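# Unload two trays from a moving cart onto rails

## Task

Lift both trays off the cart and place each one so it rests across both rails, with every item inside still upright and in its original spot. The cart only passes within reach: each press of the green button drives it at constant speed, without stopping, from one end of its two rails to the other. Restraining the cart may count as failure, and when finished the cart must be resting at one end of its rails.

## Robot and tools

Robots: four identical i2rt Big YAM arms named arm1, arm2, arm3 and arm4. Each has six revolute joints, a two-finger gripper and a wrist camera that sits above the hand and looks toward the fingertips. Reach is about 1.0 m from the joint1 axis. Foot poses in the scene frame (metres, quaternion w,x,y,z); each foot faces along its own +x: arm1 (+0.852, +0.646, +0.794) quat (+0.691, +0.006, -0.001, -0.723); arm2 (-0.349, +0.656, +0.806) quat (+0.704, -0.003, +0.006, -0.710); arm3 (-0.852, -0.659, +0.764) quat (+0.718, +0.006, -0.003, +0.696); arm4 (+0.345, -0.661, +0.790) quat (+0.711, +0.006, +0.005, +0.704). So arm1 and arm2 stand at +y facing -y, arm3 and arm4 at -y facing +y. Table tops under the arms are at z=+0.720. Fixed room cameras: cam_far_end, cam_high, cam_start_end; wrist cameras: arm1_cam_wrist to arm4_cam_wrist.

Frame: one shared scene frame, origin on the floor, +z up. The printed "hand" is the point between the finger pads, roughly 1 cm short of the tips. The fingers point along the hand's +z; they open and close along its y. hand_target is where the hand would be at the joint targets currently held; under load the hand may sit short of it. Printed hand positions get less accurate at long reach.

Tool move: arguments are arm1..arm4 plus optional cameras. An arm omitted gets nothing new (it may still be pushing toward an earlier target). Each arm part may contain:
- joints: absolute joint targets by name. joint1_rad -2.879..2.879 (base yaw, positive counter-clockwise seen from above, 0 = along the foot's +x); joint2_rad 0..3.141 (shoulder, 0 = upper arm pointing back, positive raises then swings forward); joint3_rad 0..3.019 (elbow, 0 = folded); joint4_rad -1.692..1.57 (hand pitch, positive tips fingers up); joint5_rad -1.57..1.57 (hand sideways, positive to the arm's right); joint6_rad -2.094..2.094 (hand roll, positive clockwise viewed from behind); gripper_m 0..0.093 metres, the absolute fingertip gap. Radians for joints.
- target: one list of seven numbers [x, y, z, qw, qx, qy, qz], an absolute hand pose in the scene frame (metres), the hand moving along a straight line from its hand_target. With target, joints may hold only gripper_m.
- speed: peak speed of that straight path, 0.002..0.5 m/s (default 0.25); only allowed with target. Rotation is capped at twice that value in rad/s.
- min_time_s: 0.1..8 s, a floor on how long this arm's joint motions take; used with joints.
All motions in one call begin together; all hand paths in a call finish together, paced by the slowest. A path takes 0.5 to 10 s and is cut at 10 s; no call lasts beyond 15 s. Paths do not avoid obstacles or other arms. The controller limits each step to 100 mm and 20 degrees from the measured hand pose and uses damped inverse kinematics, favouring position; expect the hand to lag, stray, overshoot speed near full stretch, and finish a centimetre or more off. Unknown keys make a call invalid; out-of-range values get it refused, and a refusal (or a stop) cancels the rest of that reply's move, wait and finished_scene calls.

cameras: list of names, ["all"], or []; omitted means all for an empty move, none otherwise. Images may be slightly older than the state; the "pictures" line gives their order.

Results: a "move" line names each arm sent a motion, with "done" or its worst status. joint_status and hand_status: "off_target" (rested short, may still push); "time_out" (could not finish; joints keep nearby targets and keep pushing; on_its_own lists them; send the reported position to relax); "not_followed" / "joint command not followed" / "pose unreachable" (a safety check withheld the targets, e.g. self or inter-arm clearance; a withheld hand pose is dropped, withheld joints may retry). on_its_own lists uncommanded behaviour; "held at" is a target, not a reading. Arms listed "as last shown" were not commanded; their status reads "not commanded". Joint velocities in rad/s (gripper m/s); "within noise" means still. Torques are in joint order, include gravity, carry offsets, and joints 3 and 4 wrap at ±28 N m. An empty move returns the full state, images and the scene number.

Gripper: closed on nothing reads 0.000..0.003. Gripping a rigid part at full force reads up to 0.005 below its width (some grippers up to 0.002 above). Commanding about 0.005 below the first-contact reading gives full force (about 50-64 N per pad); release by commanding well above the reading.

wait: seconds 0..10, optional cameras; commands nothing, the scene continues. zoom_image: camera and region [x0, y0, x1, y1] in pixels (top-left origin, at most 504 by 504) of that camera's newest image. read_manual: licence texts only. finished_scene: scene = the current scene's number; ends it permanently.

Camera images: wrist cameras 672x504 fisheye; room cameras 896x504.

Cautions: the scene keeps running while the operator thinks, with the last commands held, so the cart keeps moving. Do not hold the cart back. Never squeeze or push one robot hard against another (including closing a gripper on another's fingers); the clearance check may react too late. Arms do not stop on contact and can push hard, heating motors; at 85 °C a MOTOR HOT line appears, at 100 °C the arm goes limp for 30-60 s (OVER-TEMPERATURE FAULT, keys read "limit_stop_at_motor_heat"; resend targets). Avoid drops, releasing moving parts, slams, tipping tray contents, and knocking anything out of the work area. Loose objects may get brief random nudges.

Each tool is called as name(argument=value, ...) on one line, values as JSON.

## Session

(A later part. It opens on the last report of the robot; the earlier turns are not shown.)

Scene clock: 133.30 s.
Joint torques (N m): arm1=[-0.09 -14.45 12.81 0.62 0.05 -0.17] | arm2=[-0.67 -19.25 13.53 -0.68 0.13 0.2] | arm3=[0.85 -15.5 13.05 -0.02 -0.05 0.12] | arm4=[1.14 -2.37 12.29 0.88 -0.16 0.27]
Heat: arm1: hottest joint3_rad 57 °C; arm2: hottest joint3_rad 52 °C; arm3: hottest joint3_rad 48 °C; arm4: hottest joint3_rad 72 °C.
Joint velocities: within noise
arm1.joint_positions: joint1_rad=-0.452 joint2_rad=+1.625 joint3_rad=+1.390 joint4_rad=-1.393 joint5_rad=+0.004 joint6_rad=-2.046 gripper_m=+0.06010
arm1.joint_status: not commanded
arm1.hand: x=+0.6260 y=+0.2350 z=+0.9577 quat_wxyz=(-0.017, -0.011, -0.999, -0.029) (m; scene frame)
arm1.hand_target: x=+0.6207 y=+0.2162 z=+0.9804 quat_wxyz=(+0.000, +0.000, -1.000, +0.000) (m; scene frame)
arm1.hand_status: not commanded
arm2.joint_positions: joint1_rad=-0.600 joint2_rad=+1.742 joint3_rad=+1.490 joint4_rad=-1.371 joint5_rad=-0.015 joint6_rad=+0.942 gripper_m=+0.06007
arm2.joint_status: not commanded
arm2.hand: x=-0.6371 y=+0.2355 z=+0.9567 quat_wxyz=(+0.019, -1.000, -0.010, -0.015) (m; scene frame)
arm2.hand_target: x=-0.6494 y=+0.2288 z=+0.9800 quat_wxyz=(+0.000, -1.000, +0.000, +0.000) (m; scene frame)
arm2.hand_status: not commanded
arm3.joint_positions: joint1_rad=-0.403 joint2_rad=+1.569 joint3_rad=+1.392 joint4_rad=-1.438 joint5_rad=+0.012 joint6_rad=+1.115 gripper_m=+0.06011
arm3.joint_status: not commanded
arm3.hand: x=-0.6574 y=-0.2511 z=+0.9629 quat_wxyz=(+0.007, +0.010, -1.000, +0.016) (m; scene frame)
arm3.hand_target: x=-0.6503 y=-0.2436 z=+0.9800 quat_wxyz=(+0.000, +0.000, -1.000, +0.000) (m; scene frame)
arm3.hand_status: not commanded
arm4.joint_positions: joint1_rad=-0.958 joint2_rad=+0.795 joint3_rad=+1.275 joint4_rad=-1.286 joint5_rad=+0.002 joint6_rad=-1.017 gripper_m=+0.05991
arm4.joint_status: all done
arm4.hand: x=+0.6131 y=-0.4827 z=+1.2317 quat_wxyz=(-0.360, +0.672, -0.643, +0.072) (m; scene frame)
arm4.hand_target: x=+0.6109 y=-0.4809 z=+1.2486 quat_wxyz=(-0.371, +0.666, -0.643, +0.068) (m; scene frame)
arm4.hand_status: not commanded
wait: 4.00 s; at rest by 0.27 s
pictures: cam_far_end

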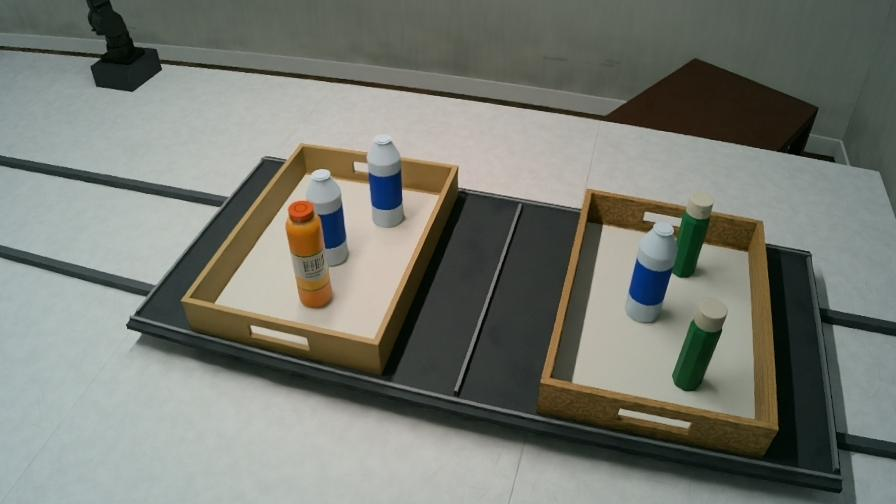

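move(arm1={"target":[0.80,0.215,0.98,0,0,1,0]}, arm2={"target":[-0.51,0.228,0.98,0,1,0,0]}, arm3={"target":[-0.51,-0.243,0.98,0,0,1,0]}, arm4={"target":[0.716,-0.452,0.9,0,0.707,-0.707,0],"joints":{"gripper_m":0}}, cameras=["cam_far_end"])

move(arm4={"target":[0.716,-0.452,0.795,0,0.707,-0.707,0],"speed":0.12}, cameras=["cam_far_end"])

move(arm4={"target":[0.716,-0.44,0.9,0,0.707,-0.707,0],"speed":0.2})

move(arm4={"joints":{"joint1_rad":-0.95,"joint2_rad":0.8,"joint3_rad":1.316,"joint4_rad":-1.3,"joint5_rad":0,"joint6_rad":-1,"gripper_m":0.06},"min_time_s":3}, cameras=["cam_far_end"])

wait(seconds=10)

wait(seconds=10)

move(arm4={"target":[0.80,-0.24,0.98,0,0,1,0],"speed":0.4})

wait(seconds=10)

wait(seconds=1.12, cameras=["cam_high","arm1_cam_wrist","arm4_cam_wrist"])

move(arm1={"target":[0.78,0.215,0.858,0,0,1,0],"speed":0.15}, arm4={"target":[0.78,-0.24,0.858,0,0,1,0],"speed":0.15}, cameras=["cam_high","arm1_cam_wrist","arm4_cam_wrist"])

move(arm1={"target":[0.665,0.215,0.858,0,0,1,0],"speed":0.06,"joints":{"gripper_m":0.005}}, arm4={"target":[0.665,-0.24,0.858,0,0,1,0],"speed":0.06,"joints":{"gripper_m":0.005}})

move(arm1={"target":[0.615,0.215,0.965,0,0,1,0],"speed":0.07}, arm4={"target":[0.615,-0.24,0.975,0,0,1,0],"speed":0.07}, cameras=["cam_high","arm1_cam_wrist","arm4_cam_wrist"])

wait(seconds=9.17, cameras=["cam_high","arm2_cam_wrist","arm3_cam_wrist"])

move(arm2={"target":[-0.55,0.228,0.858,0,1,0,0],"speed":0.15}, arm3={"target":[-0.55,-0.243,0.858,0,0,1,0],"speed":0.15}, cameras=["arm2_cam_wrist","arm3_cam_wrist"])

move(arm2={"target":[-0.665,0.228,0.858,0,1,0,0],"speed":0.06,"joints":{"gripper_m":0.005}}, arm3={"target":[-0.665,-0.243,0.858,0,0,1,0],"speed":0.06,"joints":{"gripper_m":0.005}})

move(arm2={"target":[-0.715,0.228,0.953,0,1,0,0],"speed":0.07}, arm3={"target":[-0.715,-0.243,0.948,0,0,1,0],"speed":0.07}, cameras=["arm2_cam_wrist","arm3_cam_wrist","cam_high"])

move(arm2={"target":[-0.50,0.228,0.953,0,1,0,0],"speed":0.05}, arm3={"target":[-0.50,-0.243,0.948,0,0,1,0],"speed":0.05}, arm1={"target":[0.615,0.215,0.89,0,0,1,0],"speed":0.05}, arm4={"target":[0.615,-0.24,0.898,0,0,1,0],"speed":0.05}, cameras=["all"])

Scene clock: 202.57 s.
Joint torques (N m): arm1=[0.09 -13.86 8.92 0.88 -0.02 0.02] | arm2=[0.79 -16.91 9.65 0.17 0.09 0.18] | arm3=[1.2 -17.55 13.35 0.03 0.08 -0.09] | arm4=[-0.09 -12.63 10 0.54 0 -0.13]
Heat: arm1: hottest joint3_rad 59 °C; arm2: hottest joint3_rad 53 °C; arm3: hottest joint3_rad 51 °C; arm4: hottest joint3_rad 77 °C.
move: arm1 done; arm2 done; arm3 off_target; arm4 off_target
Joint velocities: within noise
arm1.joint_positions: joint1_rad=-0.067 joint2_rad=+1.503 joint3_rad=+1.283 joint4_rad=-1.376 joint5_rad=+0.006 joint6_rad=-1.693 gripper_m=+0.06010
arm1.joint_status: not commanded
arm1.hand: x=+0.8001 y=+0.2180 z=+0.9725 quat_wxyz=(-0.004, +0.005, -1.000, -0.016) (m; scene frame)
arm1.hand_target: x=+0.8000 y=+0.2150 z=+0.9800 quat_wxyz=(+0.000, +0.000, -1.000, +0.000) (m; scene frame)
arm1.hand_status: done (0.008 m and 2.0 deg from the pose sent, 0.177 m and 4.0 deg at the start)
arm2.joint_positions: joint1_rad=-0.371 joint2_rad=+1.578 joint3_rad=+1.326 joint4_rad=-1.351 joint5_rad=-0.015 joint6_rad=+1.193 gripper_m=+0.06007
arm2.joint_status: not commanded
arm2.hand: x=-0.5134 y=+0.2327 z=+0.9719 quat_wxyz=(+0.014, -1.000, +0.001, -0.006) (m; scene frame)
arm2.hand_target: x=-0.5100 y=+0.2281 z=+0.9800 quat_wxyz=(+0.000, -1.000, +0.000, +0.000) (m; scene frame)
arm2.hand_status: done (0.010 m and 1.8 deg from the pose sent, 0.129 m and 3.0 deg at the start)
arm3.joint_positions: joint1_rad=-0.641 joint2_rad=+1.742 joint3_rad=+1.641 joint4_rad=-1.490 joint5_rad=+0.012 joint6_rad=+0.904 gripper_m=+0.06011
arm3.joint_status: not commanded
arm3.hand: x=-0.5197 y=-0.2502 z=+0.9735 quat_wxyz=(+0.004, -0.003, -1.000, +0.005) (m; scene frame)
arm3.hand_target: x=-0.5102 y=-0.2433 z=+0.9800 quat_wxyz=(+0.000, +0.000, -1.000, +0.000) (m; scene frame)
arm3.hand_status: off_target (0.014 m and 0.9 deg from the pose sent, 0.149 m and 2.3 deg at the start)
arm4.joint_positions: joint1_rad=-1.034 joint2_rad=+1.517 joint3_rad=+1.085 joint4_rad=-1.169 joint5_rad=+0.007 joint6_rad=-1.034 gripper_m=+0.00033
arm4.joint_status: all done
arm4.hand: x=+0.7011 y=-0.4568 z=+0.8885 quat_wxyz=(+0.021, +0.703, -0.710, -0.006) (m; scene frame)
arm4.hand_target: x=+0.7156 y=-0.4523 z=+0.9003 quat_wxyz=(+0.000, +0.707, -0.707, +0.000) (m; scene frame)
arm4.hand_status: off_target (0.019 m and 2.6 deg from the pose sent, 0.349 m and 43.2 deg at the start)
pictures: cam_far_end

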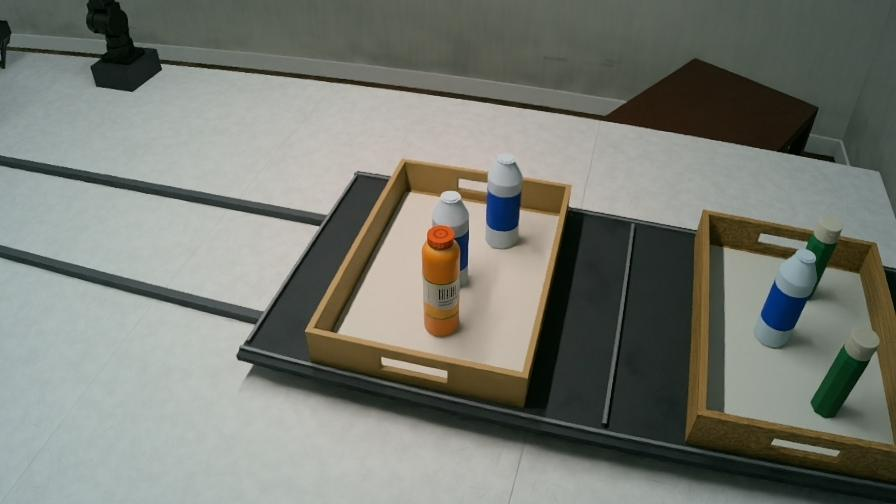

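Scene clock: 203.97 s.
Joint torques (N m): arm1=[-0.56 -14.39 8.91 0.91 0.07 0.06] | arm2=[1.14 -16.79 9.68 0.18 0.1 0.2] | arm3=[1.08 -16.67 13.46 0.06 0.05 -0.09] | arm4=[-0.03 -11.22 6.27 1.14 -0.02 -0.14]
Heat: arm1: hottest joint3_rad 58 °C; arm2: hottest joint3_rad 53 °C; arm3: hottest joint3_rad 51 °C; arm4: hottest joint3_rad 76 °C.
move: arm4 off_target
Joint velocities: within noise
arm1, arm2, arm3: as last shown
arm4.joint_positions: joint1_rad=-1.035 joint2_rad=+1.640 joint3_rad=+0.988 joint4_rad=-0.895 joint5_rad=+0.007 joint6_rad=-1.036 gripper_m=+0.00033
arm4.joint_status: not commanded
arm4.hand: x=+0.7146 y=-0.4484 z=+0.8082 quat_wxyz=(-0.005, +0.704, -0.710, +0.001) (m; scene frame)
arm4.hand_target: x=+0.7155 y=-0.4522 z=+0.7954 quat_wxyz=(+0.000, +0.707, -0.707, +0.000) (m; scene frame)
arm4.hand_status: off_target (0.014 m and 0.8 deg from the pose sent, 0.095 m and 2.6 deg at the start)
pictures: cam_far_end

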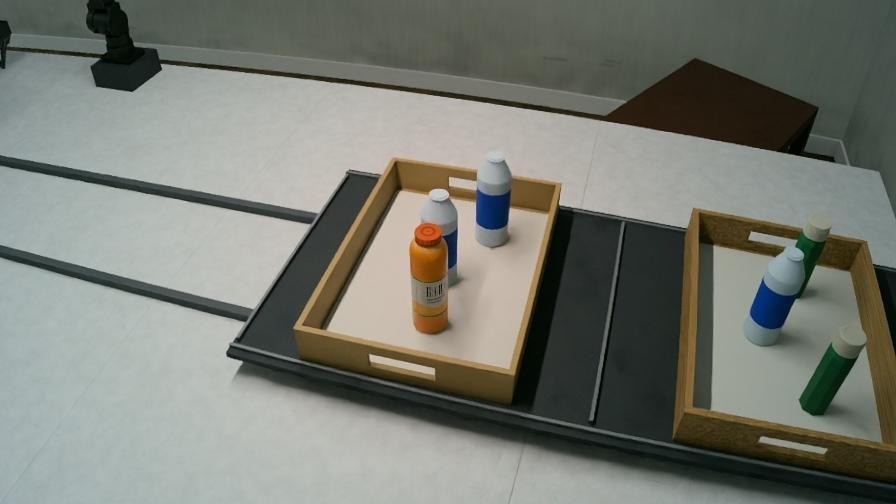

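Scene clock: 205.17 s.
Joint torques (N m): arm1=[0.5 -13.51 9.13 1.31 0.05 0.06] | arm2=[0.97 -16.79 9.73 0.21 0.11 0.2] | arm3=[0.79 -17.03 13.27 0.02 0.02 -0.11] | arm4=[1.14 -11.99 10.07 -0.31 -0.02 0.14]
Heat: arm1: hottest joint3_rad 58 °C; arm2: hottest joint3_rad 53 °C; arm3: hottest joint3_rad 51 °C; arm4: hottest joint3_rad 76 °C.
move: arm4 off_target
Joint velocities: within noise
arm1, arm2, arm3: as last shown
arm4.joint_positions: joint1_rad=-1.023 joint2_rad=+1.519 joint3_rad=+1.103 joint4_rad=-1.148 joint5_rad=+0.007 joint6_rad=-1.036 gripper_m=+0.00033
arm4.joint_status: not commanded
arm4.hand: x=+0.7099 y=-0.4464 z=+0.8942 quat_wxyz=(+0.003, +0.708, -0.706, -0.002) (m; scene frame)
arm4.hand_target: x=+0.7158 y=-0.4401 z=+0.9001 quat_wxyz=(+0.000, +0.707, -0.707, +0.000) (m; scene frame)
arm4.hand_status: off_target (0.011 m and 0.4 deg from the pose sent, 0.092 m and 0.8 deg at the start)
pictures: none

Scene clock: 208.57 s.
Joint torques (N m): arm1=[-1.08 -14.8 9.07 0.91 0.04 0.08] | arm2=[0.85 -16.85 9.7 0.16 0.1 0.21] | arm3=[1.14 -17.08 13.45 0.2 0.06 -0.15] | arm4=[1.26 -2.43 12.25 0.85 -0.15 0.28]
Heat: arm1: hottest joint3_rad 57 °C; arm2: hottest joint3_rad 52 °C; arm3: hottest joint3_rad 51 °C; arm4: hottest joint3_rad 77 °C.
move: arm4 done
Joint velocities: within noise
arm1, arm2, arm3: as last shown
arm4.joint_positions: joint1_rad=-0.958 joint2_rad=+0.795 joint3_rad=+1.275 joint4_rad=-1.286 joint5_rad=+0.002 joint6_rad=-1.017 gripper_m=+0.05991
arm4.joint_status: all done
arm4.hand: x=+0.6131 y=-0.4827 z=+1.2314 quat_wxyz=(-0.360, +0.672, -0.643, +0.072) (m; scene frame)
arm4.hand_target: x=+0.6109 y=-0.4809 z=+1.2485 quat_wxyz=(-0.371, +0.666, -0.643, +0.068) (m; scene frame)
arm4.hand_status: not commanded
pictures: cam_far_end

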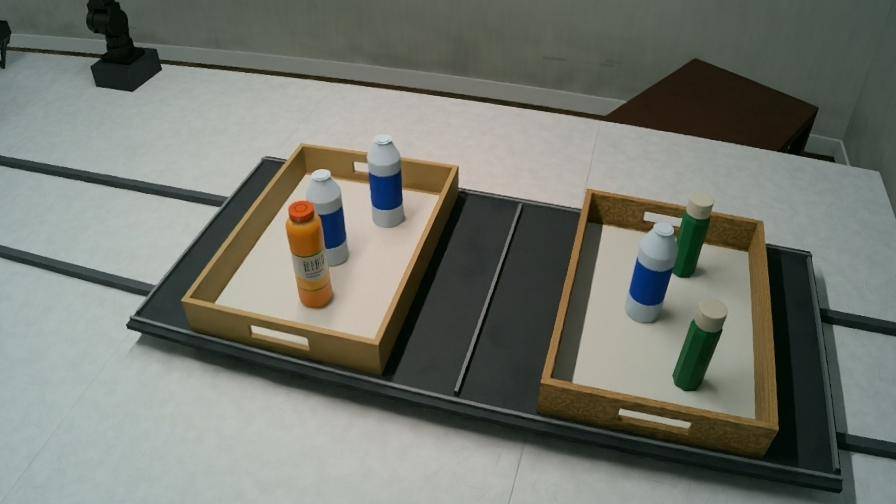

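Scene clock: 218.57 s.
Joint torques (N m): arm1=[-0.09 -13.33 9.01 0.64 0.01 0.04] | arm2=[0.56 -16.91 9.66 0.23 0.1 0.2] | arm3=[1.14 -17.2 13.63 -0.01 0.02 -0.13] | arm4=[1.08 -2.37 12.29 0.88 -0.16 0.27]
Heat: arm1: hottest joint3_rad 55 °C; arm2: hottest joint3_rad 50 °C; arm3: hottest joint3_rad 52 °C; arm4: hottest joint3_rad 79 °C.
Joint velocities: within noise
arm1.joint_positions: joint1_rad=-0.067 joint2_rad=+1.503 joint3_rad=+1.283 joint4_rad=-1.376 joint5_rad=+0.006 joint6_rad=-1.693 gripper_m=+0.06010
arm1.joint_status: not commanded
arm1.hand: x=+0.8001 y=+0.2180 z=+0.9725 quat_wxyz=(-0.004, +0.005, -1.000, -0.016) (m; scene frame)
arm1.hand_target: x=+0.8000 y=+0.2150 z=+0.9800 quat_wxyz=(+0.000, +0.000, -1.000, +0.000) (m; scene frame)
arm1.hand_status: not commanded
arm2.joint_positions: joint1_rad=-0.371 joint2_rad=+1.578 joint3_rad=+1.326 joint4_rad=-1.351 joint5_rad=-0.015 joint6_rad=+1.193 gripper_m=+0.06007
arm2.joint_status: not commanded
arm2.hand: x=-0.5134 y=+0.2327 z=+0.9719 quat_wxyz=(+0.014, -1.000, +0.001, -0.006) (m; scene frame)
arm2.hand_target: x=-0.5100 y=+0.2281 z=+0.9800 quat_wxyz=(+0.000, -1.000, +0.000, +0.000) (m; scene frame)
arm2.hand_status: not commanded
arm3.joint_positions: joint1_rad=-0.641 joint2_rad=+1.742 joint3_rad=+1.641 joint4_rad=-1.490 joint5_rad=+0.012 joint6_rad=+0.904 gripper_m=+0.06011
arm3.joint_status: not commanded
arm3.hand: x=-0.5197 y=-0.2502 z=+0.9735 quat_wxyz=(+0.004, -0.003, -1.000, +0.005) (m; scene frame)
arm3.hand_target: x=-0.5102 y=-0.2433 z=+0.9800 quat_wxyz=(+0.000, +0.000, -1.000, +0.000) (m; scene frame)
arm3.hand_status: not commanded
arm4.joint_positions: joint1_rad=-0.958 joint2_rad=+0.795 joint3_rad=+1.275 joint4_rad=-1.286 joint5_rad=+0.002 joint6_rad=-1.017 gripper_m=+0.05991
arm4.joint_status: all done
arm4.hand: x=+0.6131 y=-0.4827 z=+1.2314 quat_wxyz=(-0.360, +0.672, -0.643, +0.072) (m; scene frame)
arm4.hand_target: x=+0.6109 y=-0.4809 z=+1.2485 quat_wxyz=(-0.371, +0.667, -0.643, +0.068) (m; scene frame)
arm4.hand_status: not commanded
wait: 10.00 s; at rest by 0.27 s
pictures: none

Scene clock: 228.57 s.
Joint torques (N m): arm1=[-1.32 -14.15 8.98 1.01 0.01 0.1] | arm2=[0.73 -17.03 9.7 0.23 0.11 0.22] | arm3=[0.67 -16.73 13.56 0.18 0.03 -0.1] | arm4=[1.14 -2.43 12.31 0.85 -0.17 0.28]
Heat: arm1: hottest joint3_rad 53 °C; arm2: hottest joint3_rad 49 °C; arm3: hottest joint3_rad 52 °C; arm4: hottest joint3_rad 80 °C.
Joint velocities: within noise
arm1.joint_positions: joint1_rad=-0.067 joint2_rad=+1.503 joint3_rad=+1.283 joint4_rad=-1.376 joint5_rad=+0.006 joint6_rad=-1.693 gripper_m=+0.06010
arm1.joint_status: not commanded
arm1.hand: x=+0.8001 y=+0.2180 z=+0.9725 quat_wxyz=(-0.004, +0.005, -1.000, -0.016) (m; scene frame)
arm1.hand_target: x=+0.8000 y=+0.2150 z=+0.9800 quat_wxyz=(+0.000, +0.000, -1.000, +0.000) (m; scene frame)
arm1.hand_status: not commanded
arm2.joint_positions: joint1_rad=-0.371 joint2_rad=+1.578 joint3_rad=+1.326 joint4_rad=-1.351 joint5_rad=-0.015 joint6_rad=+1.193 gripper_m=+0.06007
arm2.joint_status: not commanded
arm2.hand: x=-0.5134 y=+0.2327 z=+0.9719 quat_wxyz=(+0.014, -1.000, +0.001, -0.006) (m; scene frame)
arm2.hand_target: x=-0.5100 y=+0.2281 z=+0.9800 quat_wxyz=(+0.000, -1.000, +0.000, +0.000) (m; scene frame)
arm2.hand_status: not commanded
arm3.joint_positions: joint1_rad=-0.641 joint2_rad=+1.742 joint3_rad=+1.641 joint4_rad=-1.490 joint5_rad=+0.012 joint6_rad=+0.904 gripper_m=+0.06011
arm3.joint_status: not commanded
arm3.hand: x=-0.5197 y=-0.2502 z=+0.9735 quat_wxyz=(+0.004, -0.003, -1.000, +0.005) (m; scene frame)
arm3.hand_target: x=-0.5102 y=-0.2433 z=+0.9800 quat_wxyz=(+0.000, +0.000, -1.000, +0.000) (m; scene frame)
arm3.hand_status: not commanded
arm4.joint_positions: joint1_rad=-0.958 joint2_rad=+0.795 joint3_rad=+1.275 joint4_rad=-1.286 joint5_rad=+0.002 joint6_rad=-1.017 gripper_m=+0.05991
arm4.joint_status: all done
arm4.hand: x=+0.6131 y=-0.4827 z=+1.2314 quat_wxyz=(-0.360, +0.672, -0.643, +0.072) (m; scene frame)
arm4.hand_target: x=+0.6109 y=-0.4809 z=+1.2485 quat_wxyz=(-0.371, +0.667, -0.643, +0.068) (m; scene frame)
arm4.hand_status: not commanded
wait: 10.00 s; at rest by 0.27 s
pictures: none

Scene clock: 231.70 s.
Joint torques (N m): arm1=[-0.44 -13.45 9.17 1.05 0.03 0.01] | arm2=[0.79 -17.08 9.69 0.18 0.09 0.19] | arm3=[1.2 -17.2 13.42 0.03 0.07 -0.11] | arm4=[0.32 -19.08 12.27 -0.34 -0.01 0.21]
Heat: arm1: hottest joint3_rad 53 °C; arm2: hottest joint3_rad 49 °C; arm3: hottest joint3_rad 52 °C; arm4: hottest joint3_rad 81 °C.
move: arm4 off_target
Joint velocities: within noise
arm1, arm2, arm3: as last shown
arm4.joint_positions: joint1_rad=-0.803 joint2_rad=+1.956 joint3_rad=+1.904 joint4_rad=-1.526 joint5_rad=+0.014 joint6_rad=+0.737 gripper_m=+0.05992
arm4.joint_status: not commanded
arm4.hand: x=+0.7909 y=-0.2457 z=+0.9713 quat_wxyz=(+0.006, +0.011, -1.000, +0.007) (m; scene frame)
arm4.hand_target: x=+0.7997 y=-0.2404 z=+0.9800 quat_wxyz=(+0.000, +0.000, -1.000, +0.000) (m; scene frame)
arm4.hand_status: off_target (0.014 m and 1.6 deg from the pose sent, 0.396 m and 99.9 deg at the start)
pictures: none

Scene clock: 241.70 s.
Joint torques (N m): arm1=[-0.91 -14.45 9.01 0.94 0.05 0.04] | arm2=[0.97 -16.91 9.68 0.17 0.1 0.2] | arm3=[0.32 -17.14 13.42 -0.05 0.04 -0.14] | arm4=[0.32 -19.25 12.23 -0.35 -0.02 0.22]
Heat: arm1: hottest joint3_rad 52 °C; arm2: hottest joint3_rad 48 °C; arm3: hottest joint3_rad 53 °C; arm4: hottest joint3_rad 79 °C.
Joint velocities: within noise
arm1.joint_positions: joint1_rad=-0.067 joint2_rad=+1.503 joint3_rad=+1.283 joint4_rad=-1.376 joint5_rad=+0.006 joint6_rad=-1.693 gripper_m=+0.06010
arm1.joint_status: not commanded
arm1.hand: x=+0.8001 y=+0.2180 z=+0.9725 quat_wxyz=(-0.004, +0.005, -1.000, -0.016) (m; scene frame)
arm1.hand_target: x=+0.8000 y=+0.2150 z=+0.9800 quat_wxyz=(+0.000, +0.000, -1.000, +0.000) (m; scene frame)
arm1.hand_status: not commanded
arm2.joint_positions: joint1_rad=-0.371 joint2_rad=+1.578 joint3_rad=+1.326 joint4_rad=-1.351 joint5_rad=-0.015 joint6_rad=+1.193 gripper_m=+0.06007
arm2.joint_status: not commanded
arm2.hand: x=-0.5134 y=+0.2327 z=+0.9719 quat_wxyz=(+0.014, -1.000, +0.001, -0.006) (m; scene frame)
arm2.hand_target: x=-0.5100 y=+0.2281 z=+0.9800 quat_wxyz=(+0.000, -1.000, +0.000, +0.000) (m; scene frame)
arm2.hand_status: not commanded
arm3.joint_positions: joint1_rad=-0.641 joint2_rad=+1.742 joint3_rad=+1.641 joint4_rad=-1.490 joint5_rad=+0.012 joint6_rad=+0.904 gripper_m=+0.06011
arm3.joint_status: not commanded
arm3.hand: x=-0.5197 y=-0.2502 z=+0.9735 quat_wxyz=(+0.004, -0.003, -1.000, +0.005) (m; scene frame)
arm3.hand_target: x=-0.5102 y=-0.2433 z=+0.9800 quat_wxyz=(+0.000, +0.000, -1.000, +0.000) (m; scene frame)
arm3.hand_status: not commanded
arm4.joint_positions: joint1_rad=-0.803 joint2_rad=+1.956 joint3_rad=+1.904 joint4_rad=-1.526 joint5_rad=+0.014 joint6_rad=+0.737 gripper_m=+0.05992
arm4.joint_status: not commanded
arm4.hand: x=+0.7909 y=-0.2457 z=+0.9713 quat_wxyz=(+0.006, +0.011, -1.000, +0.007) (m; scene frame)
arm4.hand_target: x=+0.7997 y=-0.2404 z=+0.9800 quat_wxyz=(+0.000, +0.000, -1.000, +0.000) (m; scene frame)
arm4.hand_status: off_target (0.014 m and 1.6 deg from the pose sent, 0.396 m and 99.9 deg at the start)
wait: 10.00 s; at rest by 0.27 s
pictures: none

Scene clock: 242.83 s.
Joint torques (N m): arm1=[-0.85 -13.98 9.36 1.06 0.08 0.04] | arm2=[0.73 -16.79 9.66 0.29 0.1 0.21] | arm3=[0.79 -16.85 13.26 0.18 0.02 -0.12] | arm4=[0.38 -19.25 12.26 -0.31 -0.01 0.22]
Heat: arm1: hottest joint3_rad 51 °C; arm2: hottest joint3_rad 48 °C; arm3: hottest joint3_rad 53 °C; arm4: hottest joint3_rad 78 °C.
Joint velocities: within noise
arm1.joint_positions: joint1_rad=-0.067 joint2_rad=+1.503 joint3_rad=+1.283 joint4_rad=-1.376 joint5_rad=+0.006 joint6_rad=-1.693 gripper_m=+0.06010
arm1.joint_status: not commanded
arm1.hand: x=+0.8001 y=+0.2180 z=+0.9725 quat_wxyz=(-0.004, +0.005, -1.000, -0.016) (m; scene frame)
arm1.hand_target: x=+0.8000 y=+0.2150 z=+0.9800 quat_wxyz=(+0.000, +0.000, -1.000, +0.000) (m; scene frame)
arm1.hand_status: not commanded
arm2.joint_positions: joint1_rad=-0.371 joint2_rad=+1.578 joint3_rad=+1.326 joint4_rad=-1.351 joint5_rad=-0.015 joint6_rad=+1.193 gripper_m=+0.06007
arm2.joint_status: not commanded
arm2.hand: x=-0.5134 y=+0.2327 z=+0.9719 quat_wxyz=(+0.014, -1.000, +0.001, -0.006) (m; scene frame)
arm2.hand_target: x=-0.5100 y=+0.2281 z=+0.9800 quat_wxyz=(+0.000, -1.000, +0.000, +0.000) (m; scene frame)
arm2.hand_status: not commanded
arm3.joint_positions: joint1_rad=-0.641 joint2_rad=+1.742 joint3_rad=+1.641 joint4_rad=-1.490 joint5_rad=+0.012 joint6_rad=+0.904 gripper_m=+0.06011
arm3.joint_status: not commanded
arm3.hand: x=-0.5197 y=-0.2502 z=+0.9735 quat_wxyz=(+0.004, -0.003, -1.000, +0.005) (m; scene frame)
arm3.hand_target: x=-0.5102 y=-0.2433 z=+0.9800 quat_wxyz=(+0.000, +0.000, -1.000, +0.000) (m; scene frame)
arm3.hand_status: not commanded
arm4.joint_positions: joint1_rad=-0.803 joint2_rad=+1.956 joint3_rad=+1.904 joint4_rad=-1.526 joint5_rad=+0.014 joint6_rad=+0.737 gripper_m=+0.05992
arm4.joint_status: not commanded
arm4.hand: x=+0.7909 y=-0.2457 z=+0.9713 quat_wxyz=(+0.006, +0.011, -1.000, +0.007) (m; scene frame)
arm4.hand_target: x=+0.7997 y=-0.2404 z=+0.9800 quat_wxyz=(+0.000, +0.000, -1.000, +0.000) (m; scene frame)
arm4.hand_status: off_target (0.014 m and 1.6 deg from the pose sent, 0.396 m and 99.9 deg at the start)
wait: 1.13 s; at rest by 0.27 s
pictures: arm1_cam_wrist, arm4_cam_wrist, cam_high

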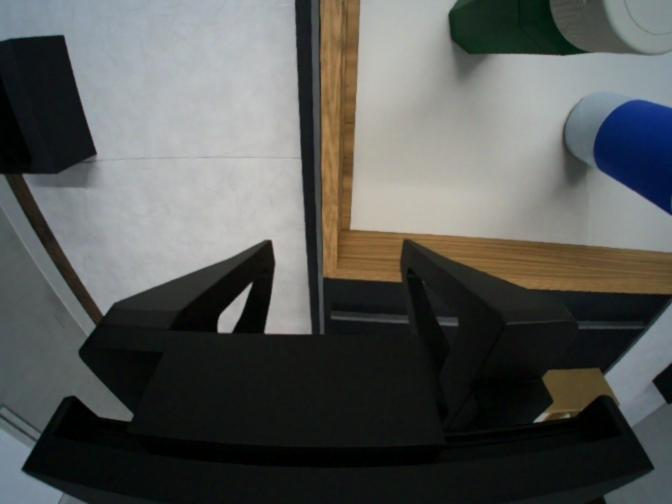

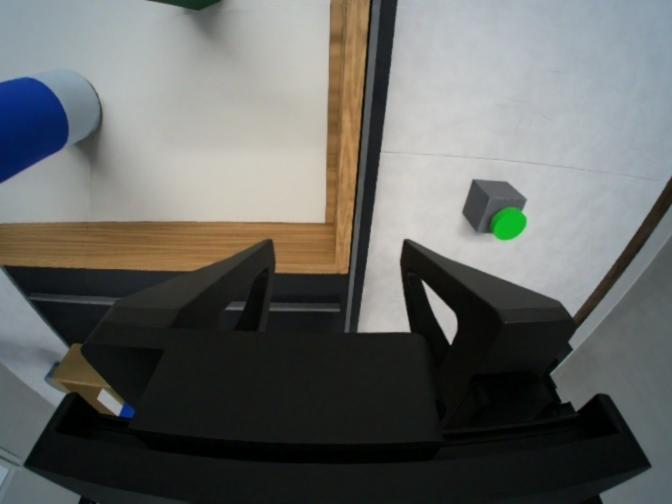

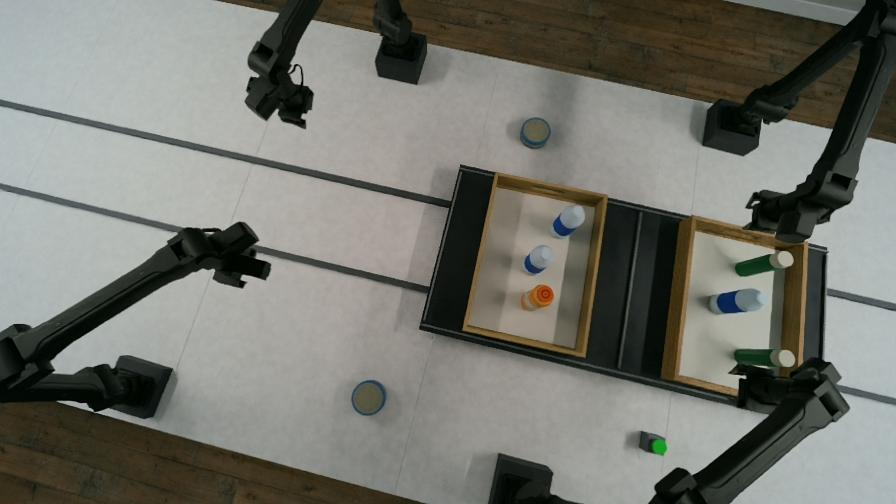

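Scene clock: 244.30 s.
Joint torques (N m): arm1=[-1.32 -12.57 8.21 1.02 0.02 -0.16] | arm2=[0.97 -16.85 9.7 0.12 0.09 0.19] | arm3=[0.91 -16.5 13.35 0.14 0.03 -0.1] | arm4=[1.03 -18.49 8.16 0.75 0 0.21]
Heat: arm1: hottest joint3_rad 51 °C; arm2: hottest joint3_rad 48 °C; arm3: hottest joint3_rad 53 °C; arm4: hottest joint3_rad 78 °C.
move: arm1 done; arm4 off_target
Joint velocities: within noise
arm1.joint_positions: joint1_rad=-0.104 joint2_rad=+1.609 joint3_rad=+1.079 joint4_rad=-1.053 joint5_rad=+0.006 joint6_rad=-1.718 gripper_m=+0.06010
arm1.joint_status: not commanded
arm1.hand: x=+0.7854 y=+0.2203 z=+0.8563 quat_wxyz=(-0.003, -0.001, -1.000, -0.009) (m; scene frame)
arm1.hand_target: x=+0.7800 y=+0.2151 z=+0.8580 quat_wxyz=(+0.000, +0.000, -1.000, +0.000) (m; scene frame)
arm1.hand_status: done (0.008 m and 1.1 deg from the pose sent, 0.116 m and 2.0 deg at the start)
arm2, arm3: as last shown
arm4.joint_positions: joint1_rad=-0.792 joint2_rad=+1.972 joint3_rad=+1.665 joint4_rad=-1.240 joint5_rad=+0.014 joint6_rad=+0.758 gripper_m=+0.05992
arm4.joint_status: not commanded
arm4.hand: x=+0.7818 y=-0.2441 z=+0.8726 quat_wxyz=(-0.005, +0.005, -1.000, -0.004) (m; scene frame)
arm4.hand_target: x=+0.7799 y=-0.2403 z=+0.8583 quat_wxyz=(+0.000, +0.000, -1.000, +0.000) (m; scene frame)
arm4.hand_status: off_target (0.015 m and 1.0 deg from the pose sent, 0.114 m and 1.6 deg at the start)
pictures: arm1_cam_wrist, arm4_cam_wrist, cam_high

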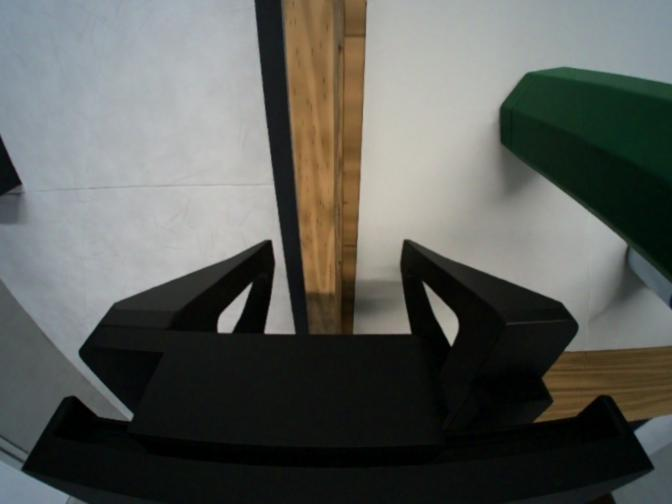

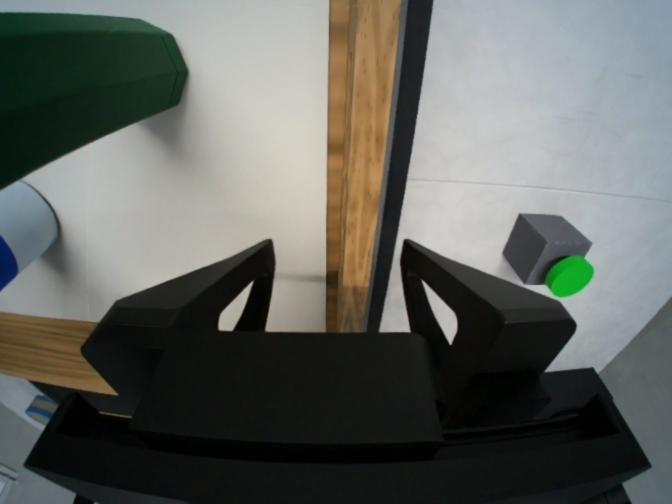

